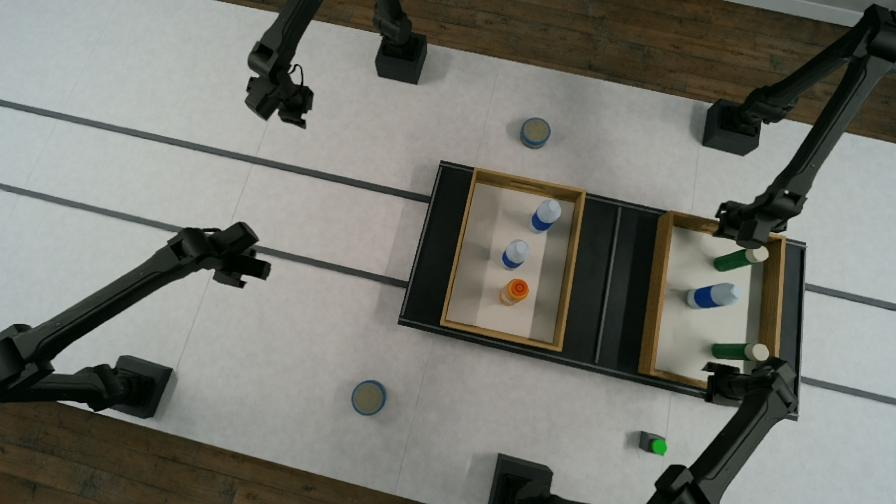

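Scene clock: 247.33 s.
Joint torques (N m): arm1=[0.26 -12.86 10.62 0.13 -0.37 0.08] | arm2=[0.91 -16.85 9.66 0.2 0.1 0.21] | arm3=[1.03 -16.73 13.49 -0.06 0.04 -0.1] | arm4=[1.14 -15.38 8.46 0.91 0.01 0.03]
Heat: arm1: hottest joint3_rad 51 °C; arm2: hottest joint3_rad 48 °C; arm3: hottest joint3_rad 53 °C; arm4: hottest joint3_rad 77 °C.
move: arm1 off_target; arm4 off_target
Joint velocities: within noise
arm1.joint_positions: joint1_rad=-0.373 joint2_rad=+1.659 joint3_rad=+1.147 joint4_rad=-1.053 joint5_rad=+0.014 joint6_rad=-1.987 gripper_m=+0.01219
arm1.joint_status: gripper_m off_target (ended at +0.01222, target +0.00500)
arm1.hand: x=+0.6627 y=+0.2296 z=+0.8561 quat_wxyz=(+0.003, -0.001, -1.000, -0.004) (m; scene frame)
arm1.hand_target: x=+0.6653 y=+0.2154 z=+0.8579 quat_wxyz=(+0.000, +0.000, -1.000, +0.000) (m; scene frame)
arm1.hand_status: off_target (0.015 m and 0.5 deg from the pose sent, 0.121 m and 1.1 deg at the start)
arm2, arm3: as last shown
arm4.joint_positions: joint1_rad=-0.637 joint2_rad=+1.794 joint3_rad=+1.371 joint4_rad=-1.144 joint5_rad=+0.016 joint6_rad=+0.930 gripper_m=+0.01095
arm4.joint_status: gripper_m off_target (ended at +0.01098, target +0.00500)
arm4.hand: x=+0.6633 y=-0.2469 z=+0.8649 quat_wxyz=(+0.001, -0.003, -1.000, +0.003) (m; scene frame)
arm4.hand_target: x=+0.6648 y=-0.2402 z=+0.8581 quat_wxyz=(+0.000, +0.000, -1.000, +0.000) (m; scene frame)
arm4.hand_status: done (0.010 m and 0.5 deg from the pose sent, 0.118 m and 1.0 deg at the start)
pictures: none

Scene clock: 249.67 s.
Joint torques (N m): arm1=[0.03 -17.67 14.08 -2.32 -0.34 -0.27] | arm2=[0.97 -16.62 9.62 0.12 0.11 0.2] | arm3=[0.73 -16.62 13.46 0.03 0.06 -0.08] | arm4=[1.67 -18.67 13.9 -1.74 0.13 0.04]
Heat: arm1: hottest joint3_rad 51 °C; arm2: hottest joint3_rad 47 °C; arm3: hottest joint3_rad 53 °C; arm4: hottest joint3_rad 77 °C.
move: arm1 off_target; arm4 off_target
Joint velocities: within noise
arm1.joint_positions: joint1_rad=-0.447 joint2_rad=+1.667 joint3_rad=+1.344 joint4_rad=-1.281 joint5_rad=+0.014 joint6_rad=-2.052 gripper_m=+0.01243
arm1.joint_status: not commanded
arm1.hand: x=+0.6212 y=+0.2242 z=+0.9213 quat_wxyz=(-0.006, -0.005, -1.000, -0.021) (m; scene frame)
arm1.hand_target: x=+0.6158 y=+0.2166 z=+0.9639 quat_wxyz=(+0.001, +0.000, -1.000, +0.001) (m; scene frame)
arm1.hand_status: off_target (0.045 m and 2.6 deg from the pose sent, 0.120 m and 0.5 deg at the start)
arm2, arm3: as last shown
arm4.joint_positions: joint1_rad=-0.564 joint2_rad=+1.684 joint3_rad=+1.393 joint4_rad=-1.342 joint5_rad=+0.013 joint6_rad=+1.013 gripper_m=+0.01113
arm4.joint_status: not commanded
arm4.hand: x=+0.6119 y=-0.2569 z=+0.9280 quat_wxyz=(+0.019, -0.008, -0.999, +0.029) (m; scene frame)
arm4.hand_target: x=+0.6137 y=-0.2422 z=+0.9741 quat_wxyz=(+0.000, +0.000, -1.000, -0.001) (m; scene frame)
arm4.hand_status: off_target (0.050 m and 4.1 deg from the pose sent, 0.120 m and 0.5 deg at the start)
pictures: arm1_cam_wrist, arm4_cam_wrist, cam_high

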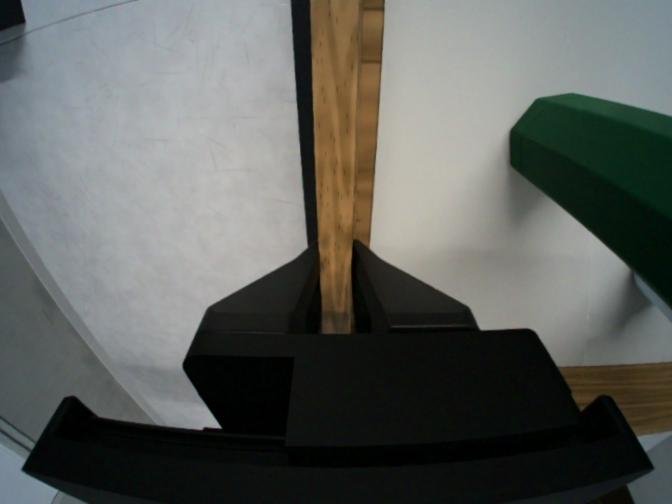

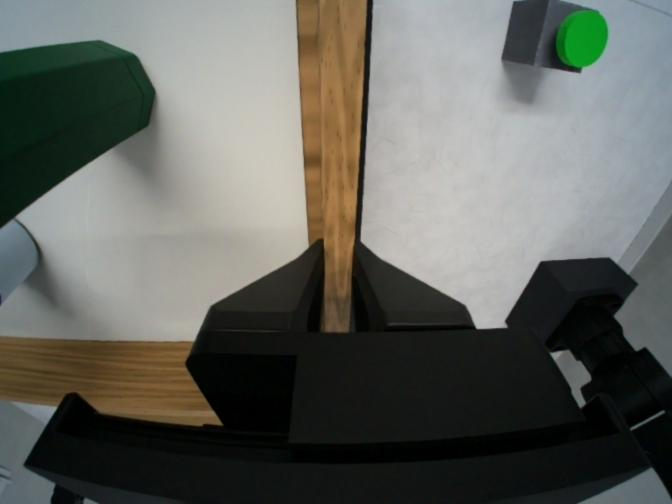

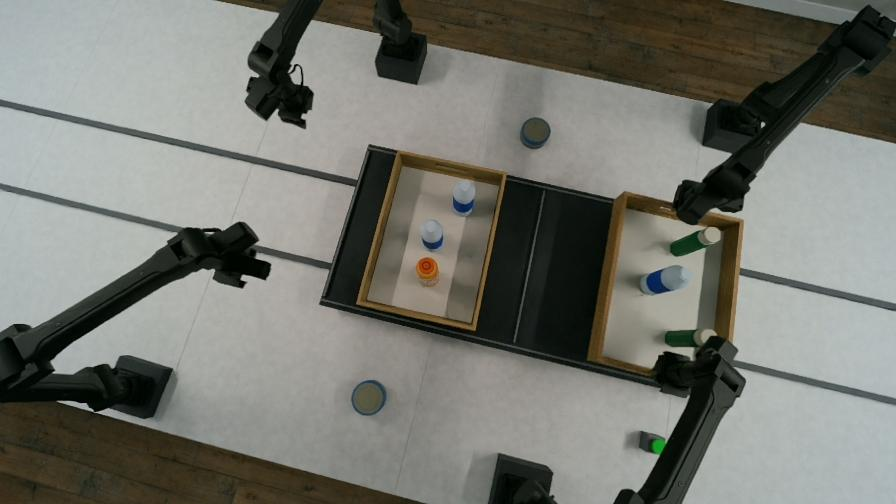

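Scene clock: 258.87 s.
Joint torques (N m): arm1=[-0.62 -17.67 14.02 -2.33 -0.35 -0.25] | arm2=[0.97 -16.79 9.65 0.17 0.11 0.19] | arm3=[0.15 -16.97 13.41 0.23 0.03 -0.1] | arm4=[1.67 -18.84 13.94 -1.78 0.14 0.04]
Heat: arm1: hottest joint3_rad 52 °C; arm2: hottest joint3_rad 47 °C; arm3: hottest joint3_rad 53 °C; arm4: hottest joint3_rad 79 °C.
Joint velocities: within noise
arm1.joint_positions: joint1_rad=-0.447 joint2_rad=+1.667 joint3_rad=+1.344 joint4_rad=-1.281 joint5_rad=+0.014 joint6_rad=-2.052 gripper_m=+0.01243
arm1.joint_status: not commanded
arm1.hand: x=+0.6212 y=+0.2242 z=+0.9213 quat_wxyz=(-0.006, -0.005, -1.000, -0.021) (m; scene frame)
arm1.hand_target: x=+0.6158 y=+0.2166 z=+0.9639 quat_wxyz=(+0.001, +0.000, -1.000, +0.001) (m; scene frame)
arm1.hand_status: off_target (0.045 m and 2.6 deg from the pose sent, 0.120 m and 0.5 deg at the start)
arm2.joint_positions: joint1_rad=-0.371 joint2_rad=+1.578 joint3_rad=+1.326 joint4_rad=-1.351 joint5_rad=-0.015 joint6_rad=+1.193 gripper_m=+0.06007
arm2.joint_status: not commanded
arm2.hand: x=-0.5134 y=+0.2327 z=+0.9719 quat_wxyz=(+0.014, -1.000, +0.001, -0.006) (m; scene frame)
arm2.hand_target: x=-0.5100 y=+0.2281 z=+0.9800 quat_wxyz=(+0.000, -1.000, +0.000, +0.000) (m; scene frame)
arm2.hand_status: not commanded
arm3.joint_positions: joint1_rad=-0.641 joint2_rad=+1.742 joint3_rad=+1.641 joint4_rad=-1.490 joint5_rad=+0.012 joint6_rad=+0.904 gripper_m=+0.06011
arm3.joint_status: not commanded
arm3.hand: x=-0.5197 y=-0.2502 z=+0.9735 quat_wxyz=(+0.004, -0.003, -1.000, +0.005) (m; scene frame)
arm3.hand_target: x=-0.5102 y=-0.2433 z=+0.9800 quat_wxyz=(+0.000, +0.000, -1.000, +0.000) (m; scene frame)
arm3.hand_status: not commanded
arm4.joint_positions: joint1_rad=-0.564 joint2_rad=+1.684 joint3_rad=+1.393 joint4_rad=-1.342 joint5_rad=+0.013 joint6_rad=+1.013 gripper_m=+0.01113
arm4.joint_status: not commanded
arm4.hand: x=+0.6119 y=-0.2569 z=+0.9280 quat_wxyz=(+0.019, -0.008, -0.999, +0.029) (m; scene frame)
arm4.hand_target: x=+0.6137 y=-0.2422 z=+0.9741 quat_wxyz=(+0.000, +0.000, -1.000, -0.001) (m; scene frame)
arm4.hand_status: off_target (0.050 m and 4.1 deg from the pose sent, 0.120 m and 0.5 deg at the start)
wait: 9.20 s; at rest by 0.27 s
pictures: arm2_cam_wrist, arm3_cam_wrist, cam_high

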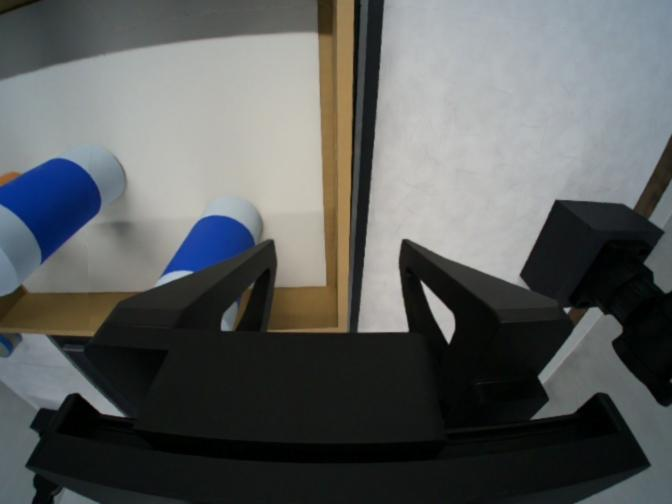

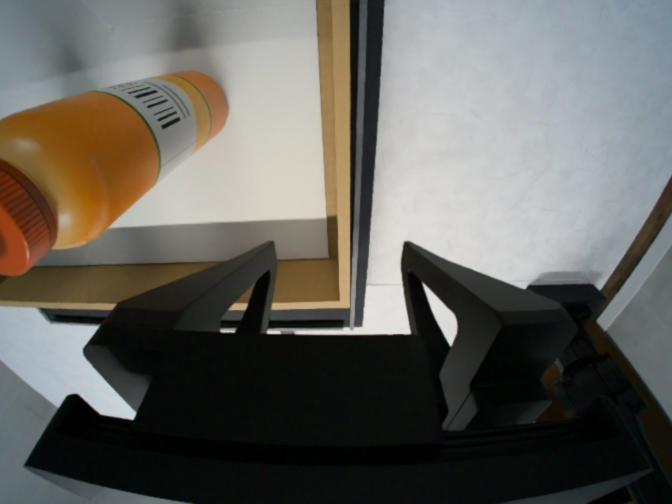

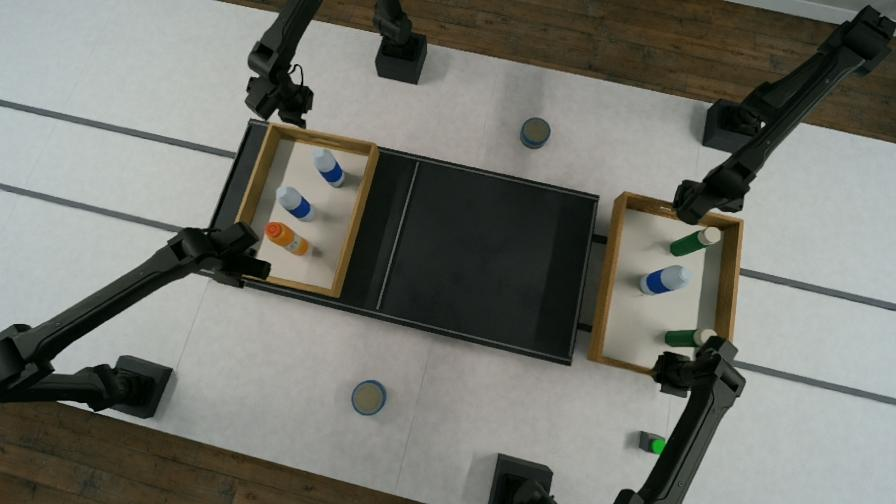

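Scene clock: 260.37 s.
Joint torques (N m): arm1=[-0.67 -17.85 14.28 -2.33 -0.34 -0.22] | arm2=[-0.91 -16.26 8.96 0.13 0.12 -0.02] | arm3=[2.14 -16.91 9.52 0.9 -0.02 0.11] | arm4=[1.79 -18.78 13.87 -1.81 0.13 0.03]
Heat: arm1: hottest joint3_rad 53 °C; arm2: hottest joint3_rad 47 °C; arm3: hottest joint3_rad 53 °C; arm4: hottest joint3_rad 80 °C.
move: arm2 done; arm3 done
Joint velocities: within noise
arm1, arm4: as last shown
arm2.joint_positions: joint1_rad=-0.421 joint2_rad=+1.716 joint3_rad=+1.177 joint4_rad=-1.047 joint5_rad=-0.015 joint6_rad=+1.135 gripper_m=+0.06007
arm2.joint_status: not commanded
arm2.hand: x=-0.5413 y=+0.2296 z=+0.8579 quat_wxyz=(+0.006, -1.000, -0.003, -0.003) (m; scene frame)
arm2.hand_target: x=-0.5500 y=+0.2281 z=+0.8580 quat_wxyz=(+0.000, -1.000, +0.000, +0.000) (m; scene frame)
arm2.hand_status: done (0.009 m and 0.8 deg from the pose sent, 0.120 m and 1.8 deg at the start)
arm3.joint_positions: joint1_rad=-0.598 joint2_rad=+1.761 joint3_rad=+1.371 joint4_rad=-1.186 joint5_rad=+0.012 joint6_rad=+0.937 gripper_m=+0.06011
arm3.joint_status: not commanded
arm3.hand: x=-0.5480 y=-0.2483 z=+0.8641 quat_wxyz=(-0.001, +0.002, -1.000, +0.000) (m; scene frame)
arm3.hand_target: x=-0.5500 y=-0.2432 z=+0.8580 quat_wxyz=(+0.000, +0.000, -1.000, +0.000) (m; scene frame)
arm3.hand_status: done (0.008 m and 0.2 deg from the pose sent, 0.120 m and 0.9 deg at the start)
pictures: arm2_cam_wrist, arm3_cam_wrist

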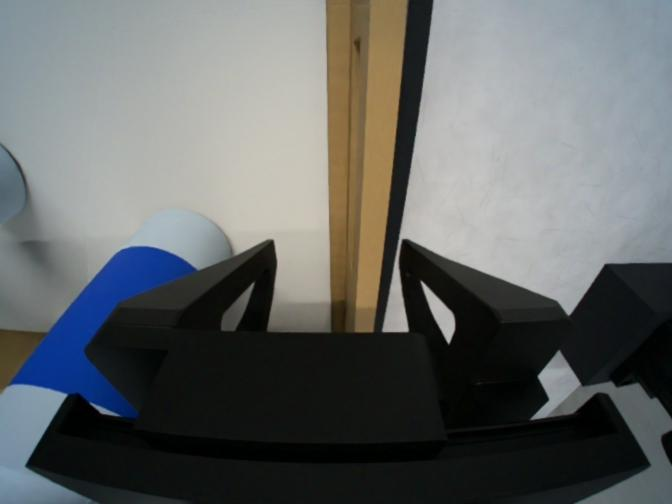

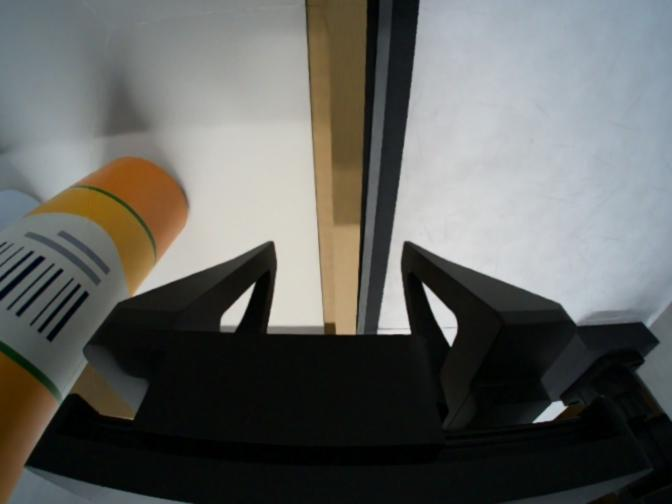

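Scene clock: 263.23 s.
Joint torques (N m): arm1=[-0.97 -17.32 13.94 -2.5 -0.37 -0.26] | arm2=[0.38 -16.56 11.95 -0.09 -0.22 0.1] | arm3=[1.49 -14.56 9.87 0.91 0.23 0.11] | arm4=[1.79 -18.78 13.91 -1.78 0.13 0.04]
Heat: arm1: hottest joint3_rad 53 °C; arm2: hottest joint3_rad 47 °C; arm3: hottest joint3_rad 53 °C; arm4: hottest joint3_rad 80 °C.
move: arm2 off_target; arm3 off_target
Joint velocities: within noise
arm1, arm4: as last shown
arm2.joint_positions: joint1_rad=-0.636 joint2_rad=+1.832 joint3_rad=+1.339 joint4_rad=-1.100 joint5_rad=-0.005 joint6_rad=+0.929 gripper_m=+0.01083
arm2.joint_status: gripper_m off_target (ended at +0.01086, target +0.00500)
arm2.hand: x=-0.6583 y=+0.2430 z=+0.8582 quat_wxyz=(+0.009, -1.000, +0.002, -0.002) (m; scene frame)
arm2.hand_target: x=-0.6648 y=+0.2285 z=+0.8582 quat_wxyz=(+0.000, -1.000, +0.000, +0.000) (m; scene frame)
arm2.hand_status: off_target (0.016 m and 1.1 deg from the pose sent, 0.124 m and 0.8 deg at the start)
arm3.joint_positions: joint1_rad=-0.385 joint2_rad=+1.627 joint3_rad=+1.175 joint4_rad=-1.140 joint5_rad=+0.006 joint6_rad=+1.143 gripper_m=+0.00995
arm3.joint_status: gripper_m off_target (ended at +0.00998, target +0.00500)
arm3.hand: x=-0.6681 y=-0.2502 z=+0.8586 quat_wxyz=(+0.004, +0.005, -1.000, +0.005) (m; scene frame)
arm3.hand_target: x=-0.6651 y=-0.2430 z=+0.8581 quat_wxyz=(+0.000, +0.000, -1.000, +0.000) (m; scene frame)
arm3.hand_status: done (0.008 m and 0.9 deg from the pose sent, 0.117 m and 0.2 deg at the start)
pictures: none

Scene clock: 265.27 s.
Joint torques (N m): arm1=[-0.21 -17.9 14.09 -2.25 -0.34 -0.25] | arm2=[-0.62 -21.95 15.84 -1.52 0.05 -0.04] | arm3=[2.43 -16.26 14.41 -1.5 -0.28 0.1] | arm4=[1.85 -18.78 13.94 -1.78 0.13 0.04]
Heat: arm1: hottest joint3_rad 53 °C; arm2: hottest joint3_rad 48 °C; arm3: hottest joint3_rad 53 °C; arm4: hottest joint3_rad 81 °C.
move: arm2 off_target; arm3 off_target
Joint velocities: within noise
arm1, arm4: as last shown
arm2.joint_positions: joint1_rad=-0.695 joint2_rad=+1.868 joint3_rad=+1.545 joint4_rad=-1.319 joint5_rad=-0.012 joint6_rad=+0.872 gripper_m=+0.01089
arm2.joint_status: not commanded
arm2.hand: x=-0.6975 y=+0.2413 z=+0.9128 quat_wxyz=(+0.025, -0.999, +0.003, -0.021) (m; scene frame)
arm2.hand_target: x=-0.7135 y=+0.2299 z=+0.9530 quat_wxyz=(+0.000, -1.000, +0.000, +0.001) (m; scene frame)
arm2.hand_status: off_target (0.046 m and 3.8 deg from the pose sent, 0.112 m and 1.1 deg at the start)
arm3.joint_positions: joint1_rad=-0.290 joint2_rad=+1.543 joint3_rad=+1.226 joint4_rad=-1.311 joint5_rad=+0.016 joint6_rad=+1.248 gripper_m=+0.01022
arm3.joint_status: not commanded
arm3.hand: x=-0.7129 y=-0.2559 z=+0.9132 quat_wxyz=(+0.004, +0.001, -1.000, +0.023) (m; scene frame)
arm3.hand_target: x=-0.7153 y=-0.2444 z=+0.9473 quat_wxyz=(+0.000, +0.000, -1.000, -0.001) (m; scene frame)
arm3.hand_status: off_target (0.037 m and 2.7 deg from the pose sent, 0.101 m and 0.9 deg at the start)
pictures: arm2_cam_wrist, arm3_cam_wrist, cam_high

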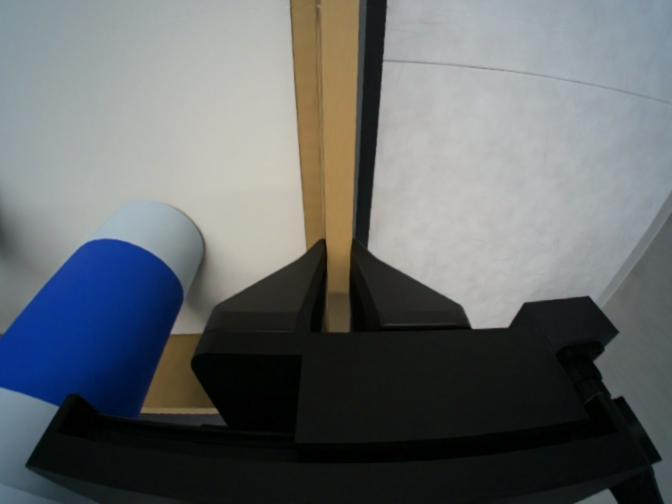

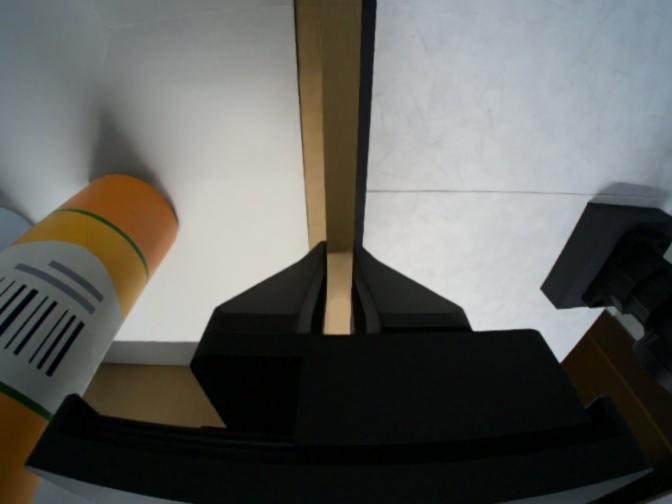

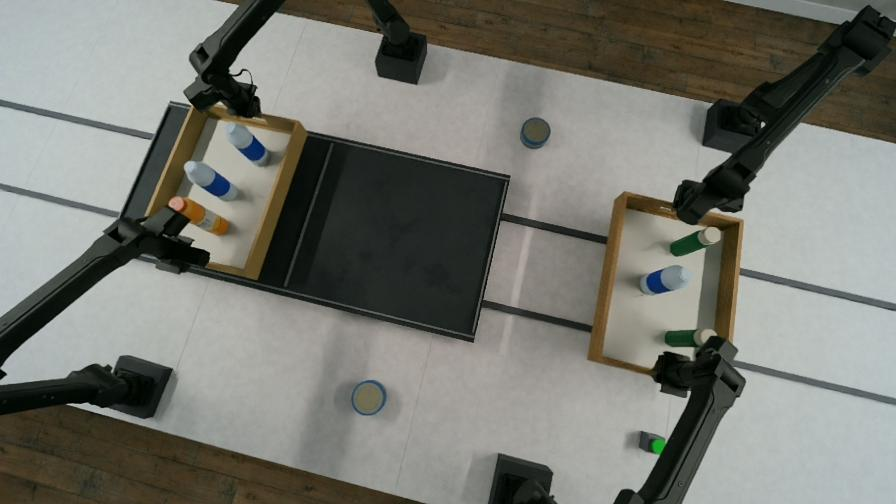

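Scene clock: 270.10 s.
Joint torques (N m): arm1=[-0.73 -15.62 9.84 0.24 -0.36 -0.16] | arm2=[1.2 -19.9 11.71 -0.31 0.02 0.25] | arm3=[1.9 -20.07 15.36 -1.21 0 0.13] | arm4=[1.73 -16.91 9.85 0.18 -0.04 0.01]
Heat: arm1: hottest joint3_rad 53 °C; arm2: hottest joint3_rad 48 °C; arm3: hottest joint3_rad 53 °C; arm4: hottest joint3_rad 80 °C.
move: arm1 off_target; arm2 off_target; arm3 off_target; arm4 off_target
Joint velocities: within noise
arm1.joint_positions: joint1_rad=-0.450 joint2_rad=+1.711 joint3_rad=+1.271 joint4_rad=-1.153 joint5_rad=+0.014 joint6_rad=-2.060 gripper_m=+0.01246
arm1.joint_status: not commanded
arm1.hand: x=+0.6189 y=+0.2231 z=+0.8747 quat_wxyz=(-0.004, -0.003, -1.000, -0.016) (m; scene frame)
arm1.hand_target: x=+0.6151 y=+0.2152 z=+0.8900 quat_wxyz=(+0.000, +0.000, -1.000, +0.000) (m; scene frame)
arm1.hand_status: off_target (0.018 m and 1.9 deg from the pose sent, 0.033 m and 2.6 deg at the start)
arm2.joint_positions: joint1_rad=-0.354 joint2_rad=+1.621 joint3_rad=+1.230 joint4_rad=-1.267 joint5_rad=-0.013 joint6_rad=+1.209 gripper_m=+0.01099
arm2.joint_status: not commanded
arm2.hand: x=-0.5021 y=+0.2434 z=+0.9188 quat_wxyz=(+0.041, -0.999, +0.001, -0.015) (m; scene frame)
arm2.hand_target: x=-0.4997 y=+0.2293 z=+0.9527 quat_wxyz=(+0.000, -1.000, +0.000, -0.001) (m; scene frame)
arm2.hand_status: off_target (0.038 m and 5.0 deg from the pose sent, 0.202 m and 3.8 deg at the start)
arm3.joint_positions: joint1_rad=-0.660 joint2_rad=+1.796 joint3_rad=+1.557 joint4_rad=-1.386 joint5_rad=+0.013 joint6_rad=+0.867 gripper_m=+0.01028
arm3.joint_status: not commanded
arm3.hand: x=-0.5107 y=-0.2545 z=+0.9144 quat_wxyz=(+0.015, +0.006, -1.000, +0.018) (m; scene frame)
arm3.hand_target: x=-0.5012 y=-0.2444 z=+0.9478 quat_wxyz=(+0.000, +0.000, -1.000, -0.001) (m; scene frame)
arm3.hand_status: off_target (0.037 m and 2.8 deg from the pose sent, 0.216 m and 2.7 deg at the start)
arm4.joint_positions: joint1_rad=-0.564 joint2_rad=+1.719 joint3_rad=+1.313 joint4_rad=-1.199 joint5_rad=+0.018 joint6_rad=+1.013 gripper_m=+0.01113
arm4.joint_status: not commanded
arm4.hand: x=+0.6144 y=-0.2533 z=+0.8820 quat_wxyz=(+0.010, -0.008, -1.000, +0.019) (m; scene frame)
arm4.hand_target: x=+0.6147 y=-0.2404 z=+0.8981 quat_wxyz=(+0.000, +0.000, -1.000, +0.000) (m; scene frame)
arm4.hand_status: off_target (0.021 m and 2.6 deg from the pose sent, 0.035 m and 4.1 deg at the start)
pictures: arm1_cam_wrist, arm2_cam_wrist, arm3_cam_wrist, arm4_cam_wrist, cam_far_end, cam_high, cam_start_end

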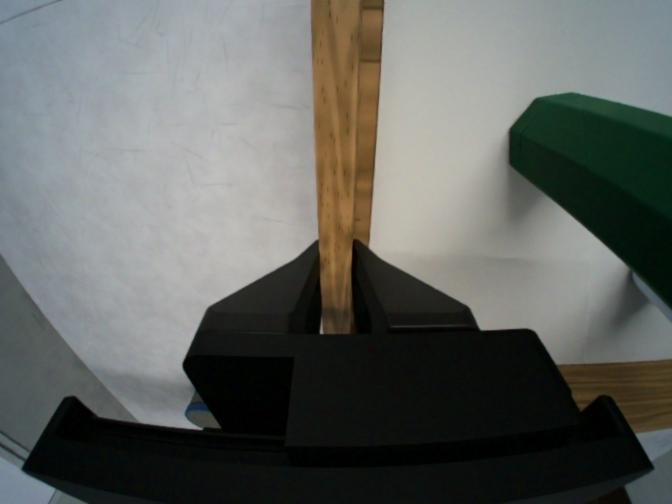

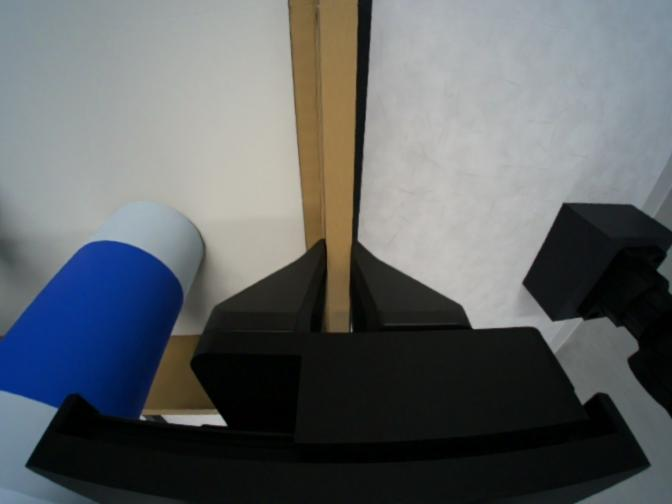

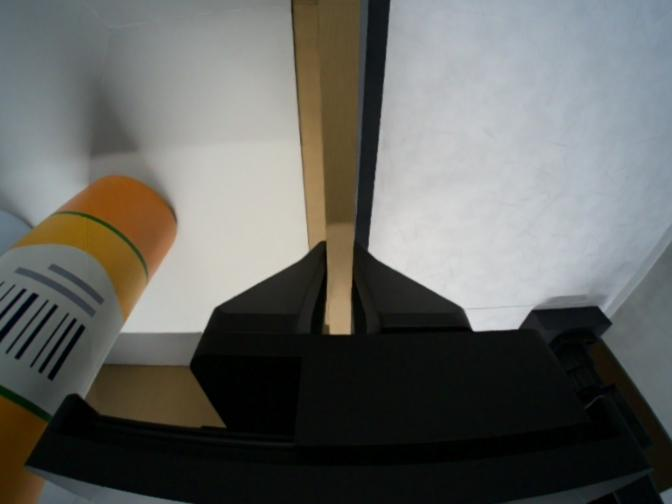

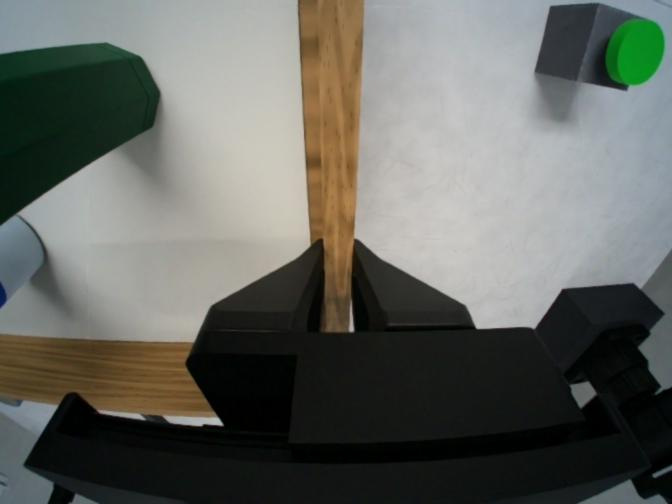

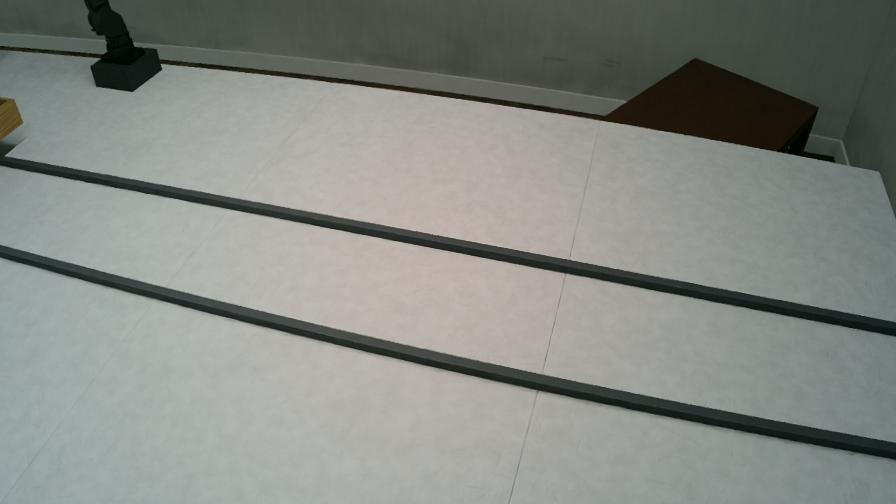

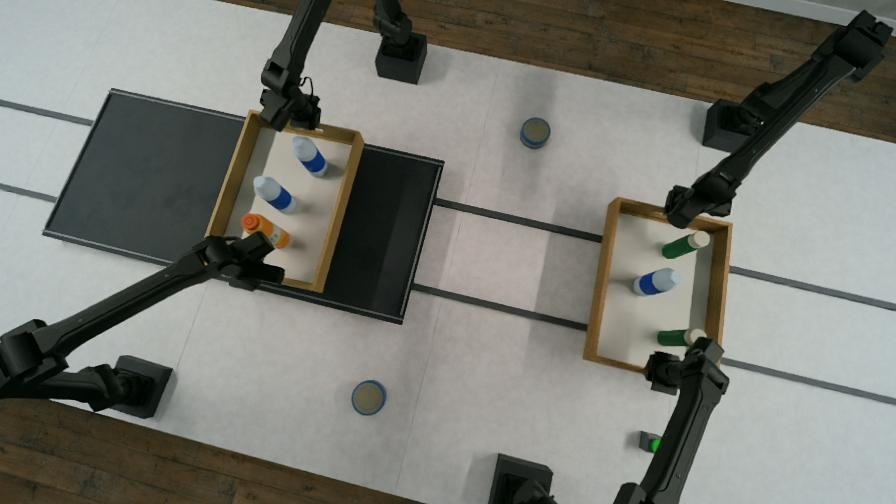

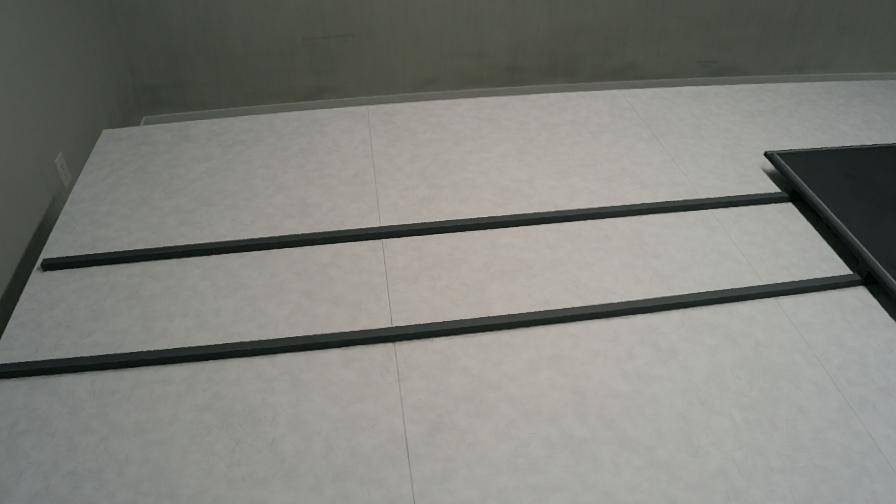

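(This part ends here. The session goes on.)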